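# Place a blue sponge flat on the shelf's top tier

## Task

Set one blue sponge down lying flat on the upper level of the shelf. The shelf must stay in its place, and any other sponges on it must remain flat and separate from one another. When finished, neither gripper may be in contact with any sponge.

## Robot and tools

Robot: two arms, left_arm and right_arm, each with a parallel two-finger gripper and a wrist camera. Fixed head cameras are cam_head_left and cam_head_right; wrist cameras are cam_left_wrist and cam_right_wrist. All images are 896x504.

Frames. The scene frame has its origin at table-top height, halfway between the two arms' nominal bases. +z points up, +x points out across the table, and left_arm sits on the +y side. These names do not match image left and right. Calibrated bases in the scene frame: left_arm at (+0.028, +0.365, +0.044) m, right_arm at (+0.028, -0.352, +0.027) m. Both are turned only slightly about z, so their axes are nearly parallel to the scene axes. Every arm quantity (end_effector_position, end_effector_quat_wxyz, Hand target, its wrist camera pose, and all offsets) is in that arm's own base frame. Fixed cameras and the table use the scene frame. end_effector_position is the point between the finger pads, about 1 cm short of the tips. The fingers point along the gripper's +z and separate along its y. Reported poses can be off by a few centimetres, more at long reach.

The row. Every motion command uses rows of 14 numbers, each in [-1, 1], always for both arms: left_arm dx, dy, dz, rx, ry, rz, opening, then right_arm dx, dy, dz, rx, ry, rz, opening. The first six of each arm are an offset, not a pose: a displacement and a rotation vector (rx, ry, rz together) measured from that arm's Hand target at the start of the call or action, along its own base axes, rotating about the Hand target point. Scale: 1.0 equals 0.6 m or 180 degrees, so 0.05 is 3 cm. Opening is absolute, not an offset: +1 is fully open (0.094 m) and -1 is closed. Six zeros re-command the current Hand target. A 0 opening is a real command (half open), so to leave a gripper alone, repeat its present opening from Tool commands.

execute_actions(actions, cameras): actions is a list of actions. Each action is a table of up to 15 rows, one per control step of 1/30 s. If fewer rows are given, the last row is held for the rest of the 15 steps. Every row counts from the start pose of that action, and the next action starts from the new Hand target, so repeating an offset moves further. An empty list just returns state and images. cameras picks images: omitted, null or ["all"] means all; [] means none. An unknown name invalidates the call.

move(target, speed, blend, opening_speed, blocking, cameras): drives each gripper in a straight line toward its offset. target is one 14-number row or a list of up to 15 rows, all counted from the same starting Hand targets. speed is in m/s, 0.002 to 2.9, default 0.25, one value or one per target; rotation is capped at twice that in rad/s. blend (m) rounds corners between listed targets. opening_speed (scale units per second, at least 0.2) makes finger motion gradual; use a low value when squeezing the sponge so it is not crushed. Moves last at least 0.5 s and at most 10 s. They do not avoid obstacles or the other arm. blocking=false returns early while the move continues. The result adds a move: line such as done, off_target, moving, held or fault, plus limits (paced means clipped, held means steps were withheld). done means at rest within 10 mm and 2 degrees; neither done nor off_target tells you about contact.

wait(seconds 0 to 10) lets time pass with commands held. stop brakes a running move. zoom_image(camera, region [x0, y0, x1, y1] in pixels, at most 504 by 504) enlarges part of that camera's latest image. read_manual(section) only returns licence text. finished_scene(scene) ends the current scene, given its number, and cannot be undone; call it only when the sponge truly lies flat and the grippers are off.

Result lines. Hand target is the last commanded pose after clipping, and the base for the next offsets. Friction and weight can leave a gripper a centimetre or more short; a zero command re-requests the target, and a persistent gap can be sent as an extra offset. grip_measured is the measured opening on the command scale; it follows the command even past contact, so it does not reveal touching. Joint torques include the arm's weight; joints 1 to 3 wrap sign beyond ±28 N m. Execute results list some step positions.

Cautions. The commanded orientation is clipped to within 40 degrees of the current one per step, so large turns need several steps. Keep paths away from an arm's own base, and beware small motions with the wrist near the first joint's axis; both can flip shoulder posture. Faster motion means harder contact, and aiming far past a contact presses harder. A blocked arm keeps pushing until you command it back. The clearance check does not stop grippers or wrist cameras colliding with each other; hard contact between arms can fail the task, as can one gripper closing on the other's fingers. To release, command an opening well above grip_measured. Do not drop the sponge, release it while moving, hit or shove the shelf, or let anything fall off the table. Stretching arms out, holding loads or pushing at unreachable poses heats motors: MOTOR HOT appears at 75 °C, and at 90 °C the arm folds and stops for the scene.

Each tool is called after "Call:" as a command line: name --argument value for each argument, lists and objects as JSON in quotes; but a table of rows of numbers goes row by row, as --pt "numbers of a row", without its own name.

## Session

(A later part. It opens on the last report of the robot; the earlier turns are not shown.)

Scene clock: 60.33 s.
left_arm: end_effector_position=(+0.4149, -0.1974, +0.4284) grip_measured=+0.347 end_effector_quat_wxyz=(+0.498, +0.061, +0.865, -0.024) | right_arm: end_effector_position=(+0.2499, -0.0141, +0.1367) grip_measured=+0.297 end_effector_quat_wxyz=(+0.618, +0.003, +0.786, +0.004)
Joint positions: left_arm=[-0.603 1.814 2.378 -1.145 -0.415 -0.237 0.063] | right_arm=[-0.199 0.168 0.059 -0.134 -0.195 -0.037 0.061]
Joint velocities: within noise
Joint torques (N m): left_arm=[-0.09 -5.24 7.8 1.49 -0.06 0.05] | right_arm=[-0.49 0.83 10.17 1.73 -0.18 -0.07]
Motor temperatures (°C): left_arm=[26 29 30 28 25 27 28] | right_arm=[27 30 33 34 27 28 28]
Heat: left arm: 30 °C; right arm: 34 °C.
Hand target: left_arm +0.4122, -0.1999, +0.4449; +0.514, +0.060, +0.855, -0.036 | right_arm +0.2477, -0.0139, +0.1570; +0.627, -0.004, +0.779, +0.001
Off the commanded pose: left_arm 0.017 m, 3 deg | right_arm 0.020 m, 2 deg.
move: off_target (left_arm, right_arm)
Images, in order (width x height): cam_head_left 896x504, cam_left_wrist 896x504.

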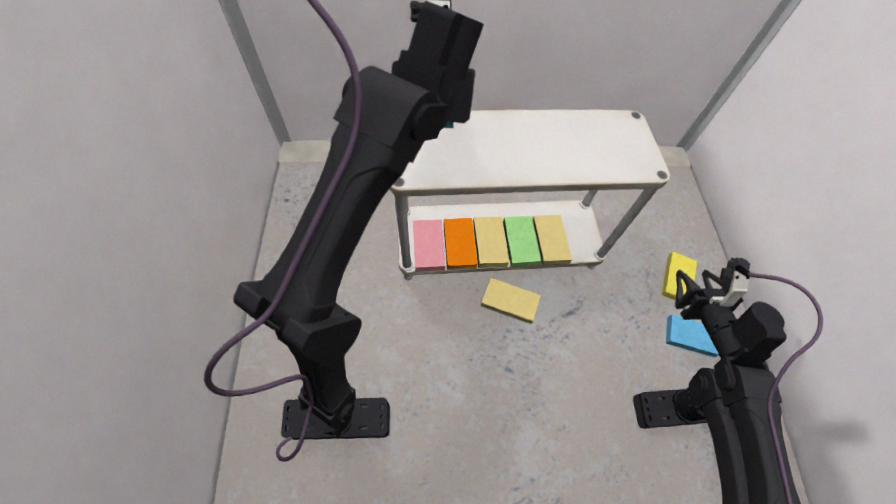

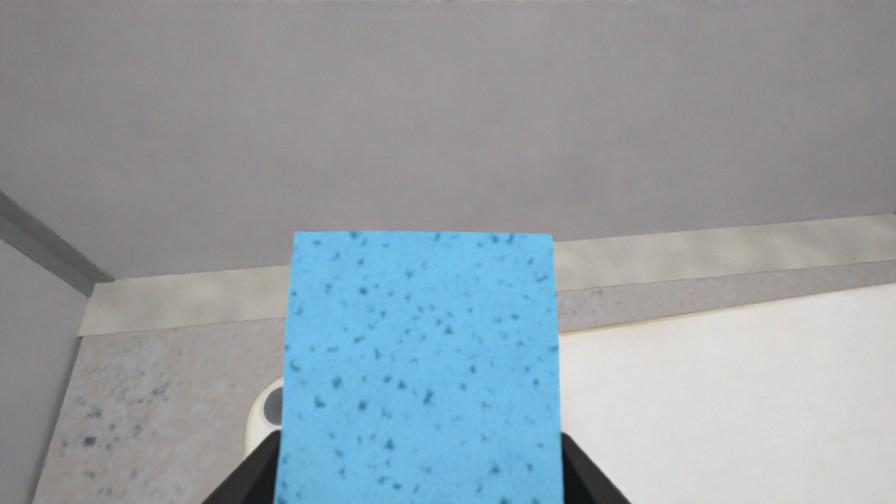

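Call:
move --pt "0.005 -0.03 -0.12 0.011 0.077 0 0.15 0 0 0 0 0 0 0.3" --pt "0.005 -0.03 -0.145 0.011 0.077 0 0.15 0 0 0 0 0 0 0.3" --speed '[0.2,0.06]'

Scene clock: 62.23 s.
left_arm: end_effector_position=(+0.4215, -0.2153, +0.3356) grip_measured=+0.347 end_effector_quat_wxyz=(+0.378, +0.071, +0.923, -0.006) | right_arm: end_effector_position=(+0.2499, -0.0141, +0.1367) grip_measured=+0.297 end_effector_quat_wxyz=(+0.618, +0.003, +0.786, +0.004)
Joint positions: left_arm=[-0.603 1.928 2.326 -1.262 -0.349 -0.32 0.063] | right_arm=[-0.199 0.168 0.059 -0.134 -0.195 -0.037 0.061]
Joint velocities: within noise
Joint torques (N m): left_arm=[-0.4 -9.98 3.54 1.58 -0.09 -0.11] | right_arm=[-0.49 0.81 10.15 1.74 -0.17 -0.07]
Motor temperatures (°C): left_arm=[26 29 30 28 25 27 29] | right_arm=[27 30 33 35 27 28 28]
Heat: left arm: 30 °C; right arm: 35 °C.
Hand target: left_arm +0.4152, -0.2179, +0.3579; +0.406, +0.064, +0.911, -0.028 | right_arm +0.2477, -0.0139, +0.1570; +0.627, -0.004, +0.779, +0.001
Off the commanded pose: left_arm 0.023 m, 4 deg | right_arm 0.020 m, 2 deg.
move: off_target (left_arm, right_arm)

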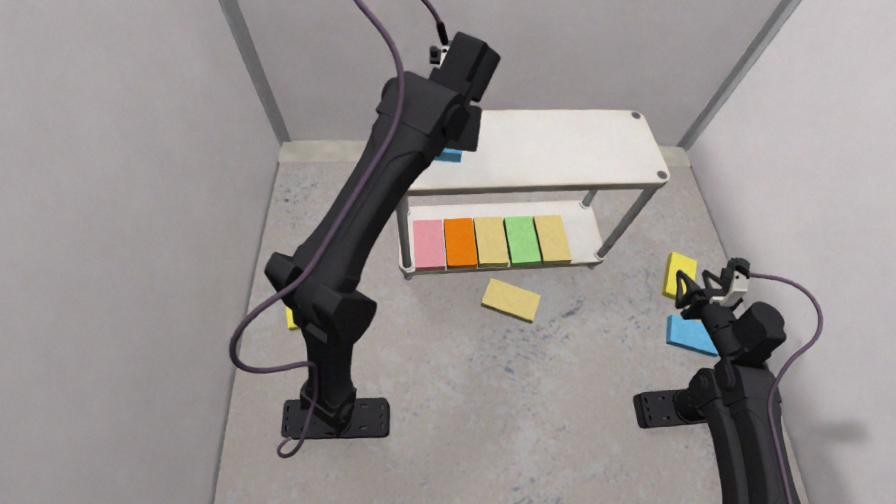

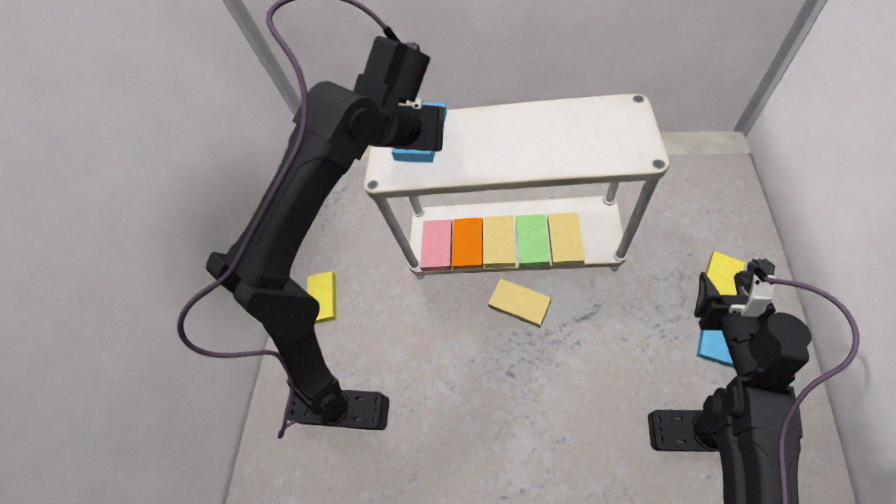

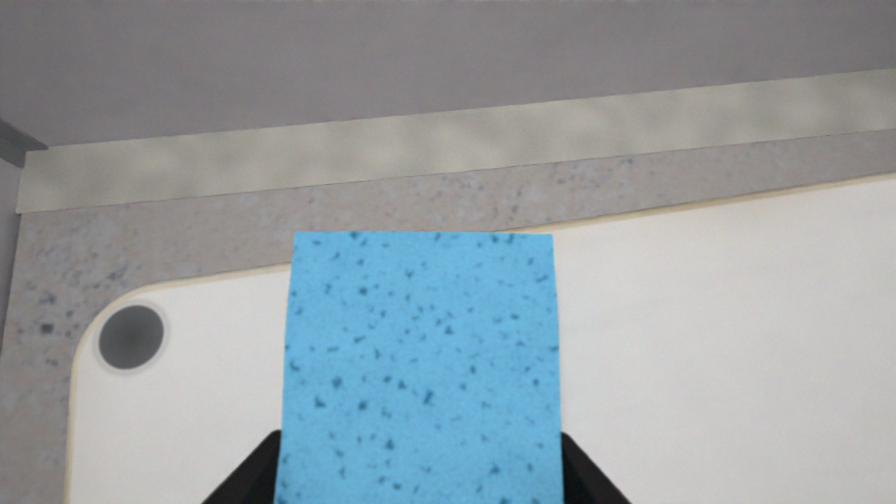

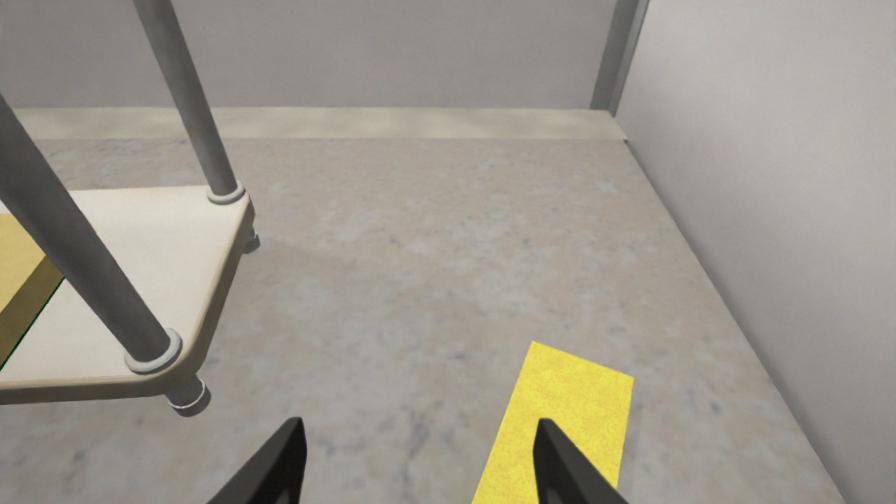

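Call:
move --pt "0 0 0.025 0 0 0 0.15 0 0 0 0 0 0 0.3" --pt "-0.055 0.005 0.025 0 -0.008 0 0.15 0 0 0 0 0 0 0.3" --pt "-0.055 0.005 0.0 0 -0.008 0 0.15 0 0 0 0 0 0 0.3" --speed 0.08

Scene clock: 64.17 s.
left_arm: end_effector_position=(+0.3807, -0.2210, +0.3337) grip_measured=+0.347 end_effector_quat_wxyz=(+0.378, +0.080, +0.922, -0.017) | right_arm: end_effector_position=(+0.2499, -0.0141, +0.1367) grip_measured=+0.297 end_effector_quat_wxyz=(+0.618, +0.003, +0.786, +0.004)
Joint positions: left_arm=[-0.676 1.768 2.104 -1.208 -0.371 -0.366 0.063] | right_arm=[-0.199 0.168 0.059 -0.134 -0.195 -0.037 0.061]
Joint velocities: within noise
Joint torques (N m): left_arm=[-0.29 -8.98 3.64 1.72 -0.41 -0.07] | right_arm=[-0.47 0.83 10.17 1.73 -0.18 -0.07]
Motor temperatures (°C): left_arm=[26 30 30 29 25 27 29] | right_arm=[27 30 33 35 27 28 28]
Heat: left arm: 30 °C; right arm: 35 °C.
Hand target: left_arm +0.3822, -0.2149, +0.3579; +0.418, +0.064, +0.906, -0.027 | right_arm +0.2477, -0.0139, +0.1570; +0.627, -0.004, +0.779, +0.001
Off the commanded pose: left_arm 0.025 m, 5 deg | right_arm 0.020 m, 2 deg.
move: off_target (left_arm, right_arm)

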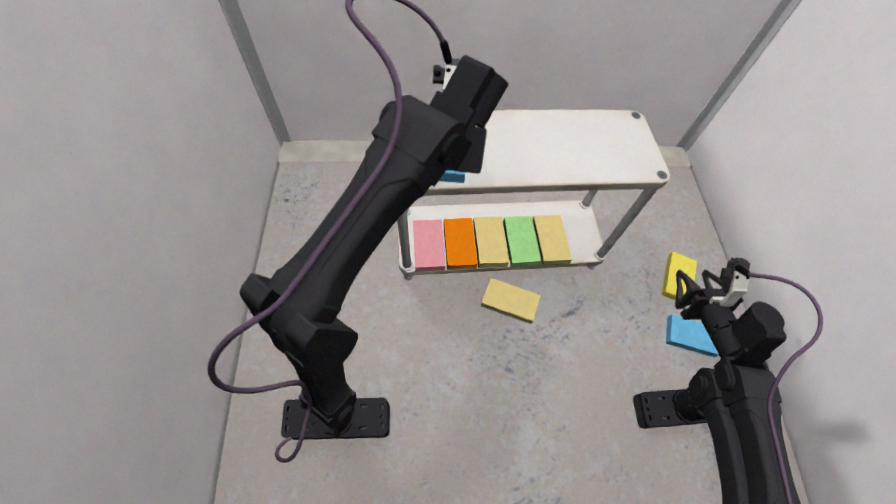

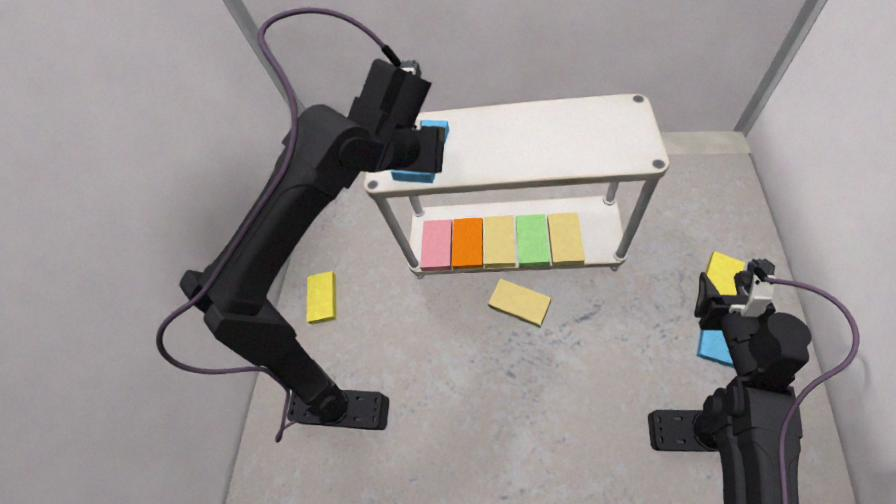

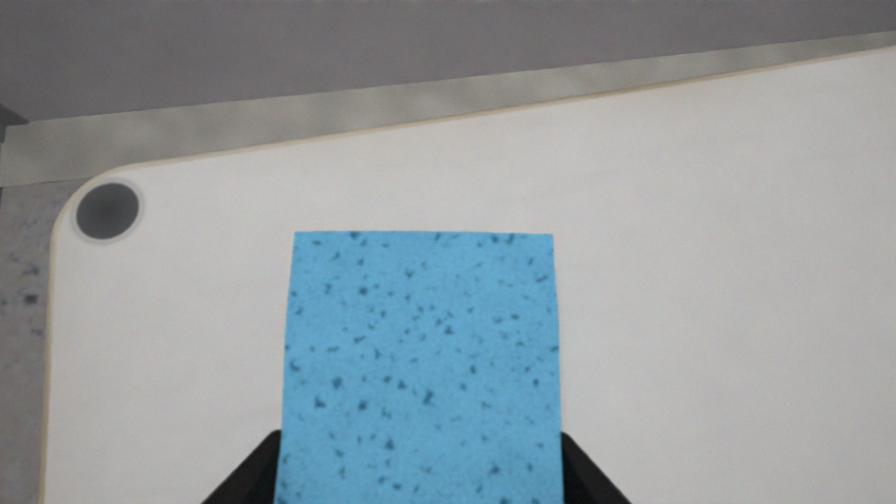

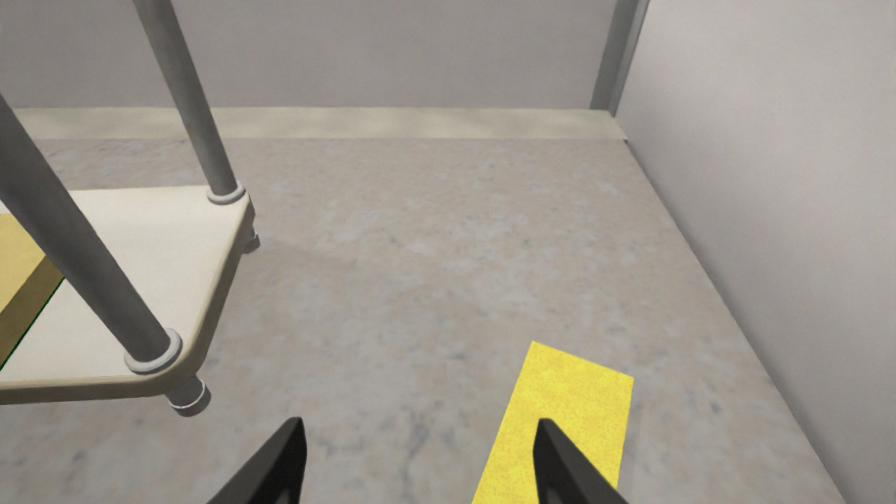

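Call:
move --pt "0 0 0.025 0 -0.005 0 0.15 0 0 0 0 0 0 0.3" --pt "0.02 -0.004 0.025 0 -0.008 0 0.15 0 0 0 0 0 0 0.3" --pt "0.02 -0.004 0.003 0 -0.008 0 0.15 0 0 0 0 0 0 0.3" --speed 0.08

Call:
zoom_image --camera "cam_head_right" --region '[350, 80, 550, 200]'

Scene clock: 66.17 s.
left_arm: end_effector_position=(+0.3863, -0.2243, +0.3441) grip_measured=+0.347 end_effector_quat_wxyz=(+0.398, +0.083, +0.914, -0.023) | right_arm: end_effector_position=(+0.2499, -0.0141, +0.1367) grip_measured=+0.297 end_effector_quat_wxyz=(+0.618, +0.003, +0.786, +0.004)
Joint positions: left_arm=[-0.676 1.768 2.116 -1.173 -0.377 -0.346 0.063] | right_arm=[-0.199 0.168 0.059 -0.134 -0.195 -0.037 0.061]
Joint velocities: within noise
Joint torques (N m): left_arm=[0.58 -7.21 3.73 1.79 -0.39 0.05] | right_arm=[-0.47 0.81 10.17 1.73 -0.18 -0.07]
Motor temperatures (°C): left_arm=[26 30 30 29 25 27 29] | right_arm=[27 30 33 35 27 28 28]
Heat: left arm: 30 °C; right arm: 35 °C.
Hand target: left_arm +0.3942, -0.2173, +0.3597; +0.429, +0.064, +0.901, -0.027 | right_arm +0.2477, -0.0139, +0.1570; +0.627, -0.004, +0.779, +0.001
Off the commanded pose: left_arm 0.019 m, 4 deg | right_arm 0.020 m, 2 deg.
move: off_target (left_arm, right_arm)

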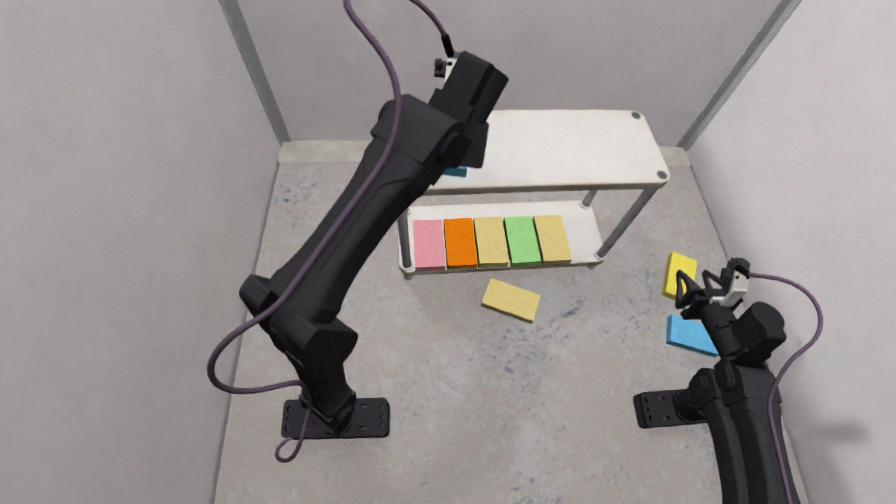

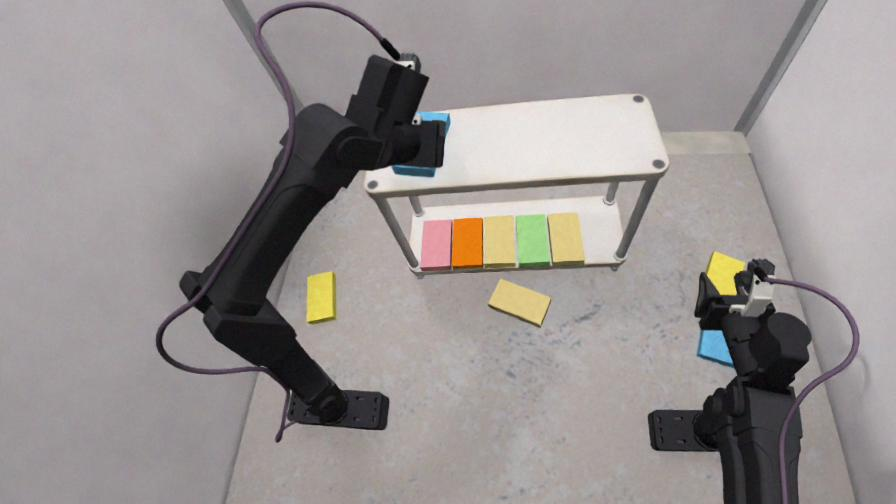

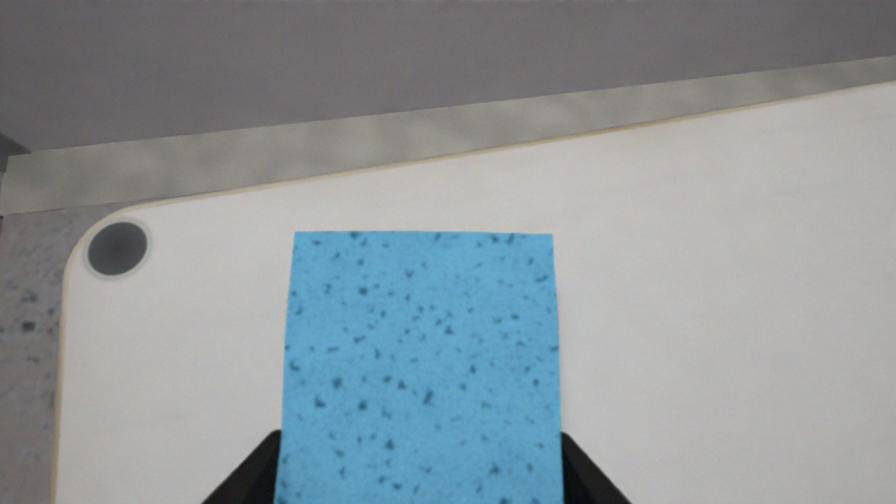

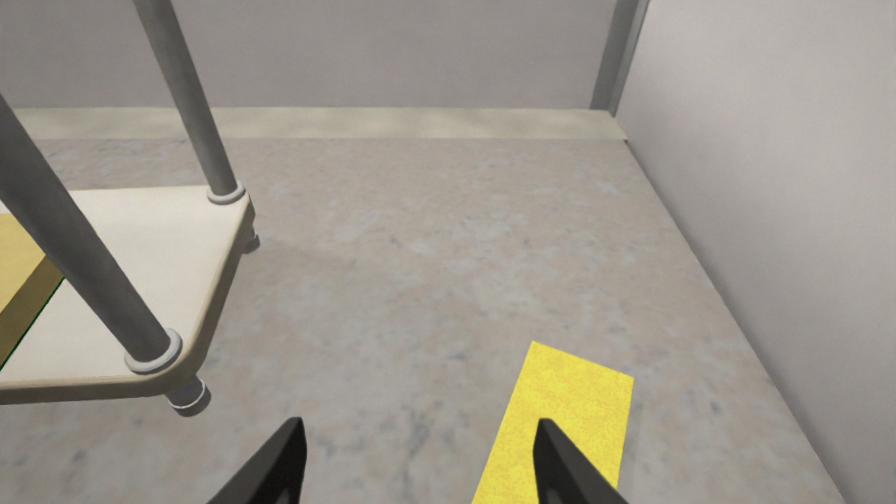

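Scaled by 2.520 from the camera's 896x504 image, which has a finer 1280x720 frame.

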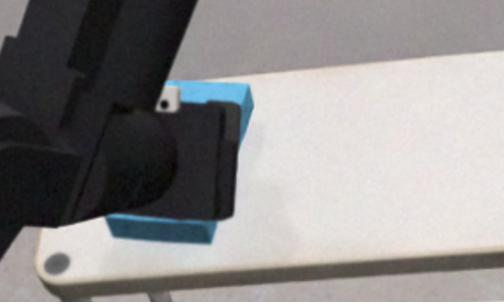

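Call:
move --target '[0.005,0,-0.02,0,0.004,0,0.15,0,0,0,0,0,0,0.3]' --speed 0.05 --cameras '["cam_left_wrist"]'

Scene clock: 67.40 s.
left_arm: end_effector_position=(+0.3936, -0.2248, +0.3315) grip_measured=+0.347 end_effector_quat_wxyz=(+0.396, +0.080, +0.915, -0.019) | right_arm: end_effector_position=(+0.2499, -0.0141, +0.1367) grip_measured=+0.297 end_effector_quat_wxyz=(+0.618, +0.003, +0.786, +0.004)
Joint positions: left_arm=[-0.666 1.768 2.061 -1.122 -0.377 -0.344 0.063] | right_arm=[-0.199 0.168 0.059 -0.134 -0.195 -0.037 0.061]
Joint velocities: within noise
Joint torques (N m): left_arm=[0.5 -8.13 3.59 1.71 -0.28 0.04] | right_arm=[-0.49 0.83 10.15 1.73 -0.18 -0.07]
Motor temperatures (°C): left_arm=[26 30 30 29 25 27 29] | right_arm=[27 30 33 35 27 28 28]
Heat: left arm: 30 °C; right arm: 35 °C.
Hand target: left_arm +0.3972, -0.2173, +0.3477; +0.423, +0.064, +0.903, -0.027 | right_arm +0.2477, -0.0139, +0.1570; +0.627, -0.004, +0.779, +0.001
Off the commanded pose: left_arm 0.018 m, 4 deg | right_arm 0.020 m, 2 deg.
move: off_target (left_arm, right_arm)
Images, in order (width x height): cam_left_wrist 896x504.

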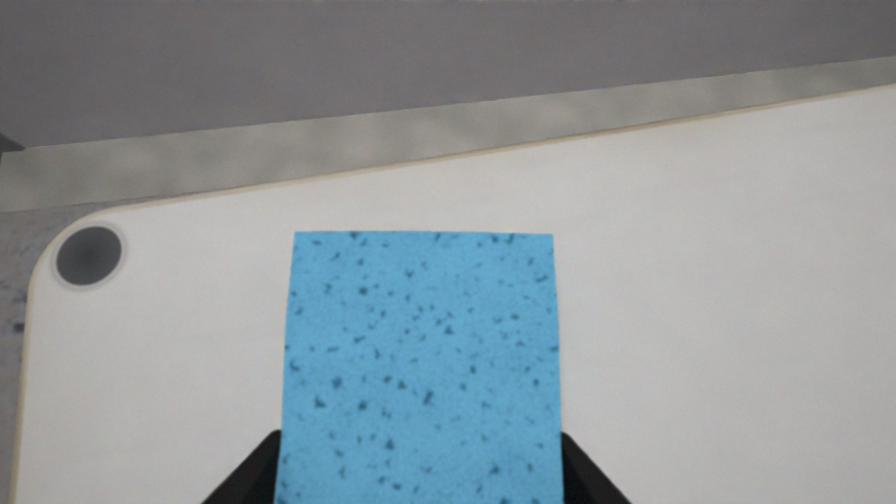

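Call:
move --pt "0 0 -0.006 0 0 0 0.15 0 0 0 0 0 0 0.3" --pt "0 0 -0.006 0 0 0 0.8 0 0 0 0 0 0 0.3" --pt "-0.14 0.02 0.14 0 0 0 0.8 0 0 0 0 0 0 0.3" --opening_speed 1.5 --speed 0.2

Call:
zoom_image --camera "cam_head_right" --region '[350, 80, 550, 200]'

Scene clock: 71.40 s.
left_arm: end_effector_position=(+0.3156, -0.2159, +0.4267) grip_measured=+0.797 end_effector_quat_wxyz=(+0.429, +0.075, +0.899, -0.045) | right_arm: end_effector_position=(+0.2499, -0.0141, +0.1367) grip_measured=+0.297 end_effector_quat_wxyz=(+0.618, +0.003, +0.786, +0.004)
Joint positions: left_arm=[-0.818 1.773 2.523 -1.533 -0.477 -0.45 0.084] | right_arm=[-0.199 0.168 0.059 -0.134 -0.195 -0.037 0.061]
Joint velocities: within noise
Joint torques (N m): left_arm=[-0.2 -4.4 5 1.03 -0.45 -0.1] | right_arm=[-0.49 0.83 10.15 1.73 -0.17 -0.07]
Motor temperatures (°C): left_arm=[26 30 30 29 25 27 29] | right_arm=[27 30 34 35 27 28 28]
Heat: left arm: 30 °C; right arm: 35 °C.
Hand target: left_arm +0.3132, -0.2053, +0.4317; +0.423, +0.064, +0.903, -0.027 | right_arm +0.2477, -0.0139, +0.1570; +0.627, -0.004, +0.779, +0.001
Off the commanded pose: left_arm 0.012 m, 3 deg | right_arm 0.020 m, 2 deg.
joint sent to its limit (left arm) — joint 4 (wrist pitch), lower limit. The joint targets are off in position, not in orientation.
move: off_target (left_arm, right_arm); target 2's new opening was sent with left_arm's hand 0.015 m and 3 deg from that target

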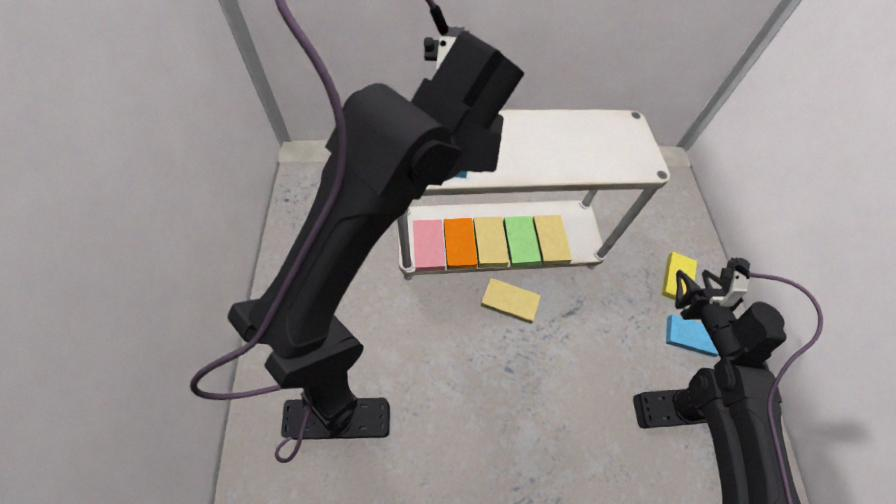

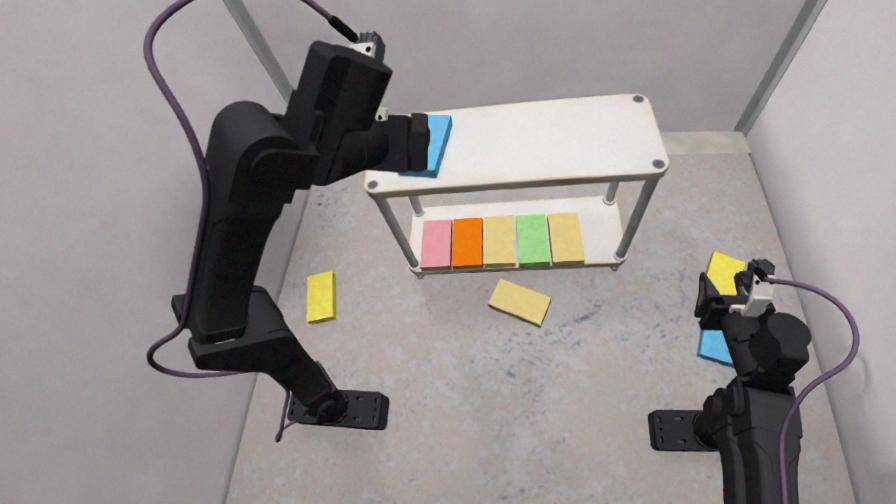

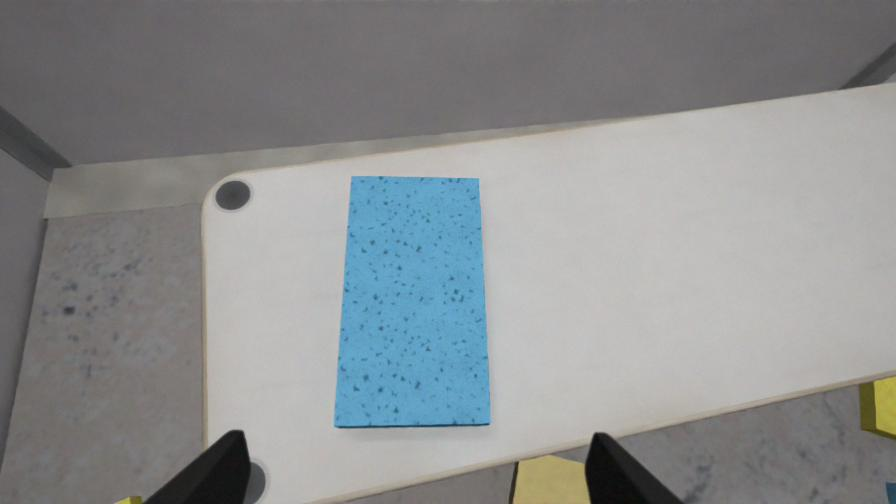

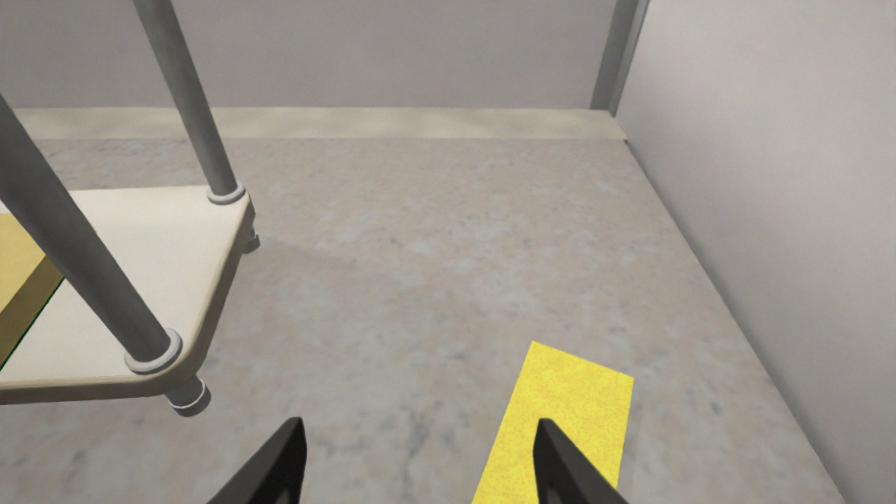

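Scaled by 2.520 from the camera's 896x504 image, which has a finer 1280x720 frame.

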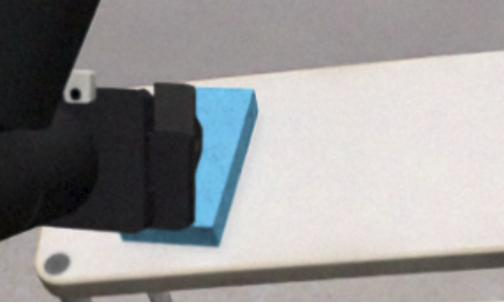

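Call:
finished_scene --scene 3

The scene is finished: the task was done.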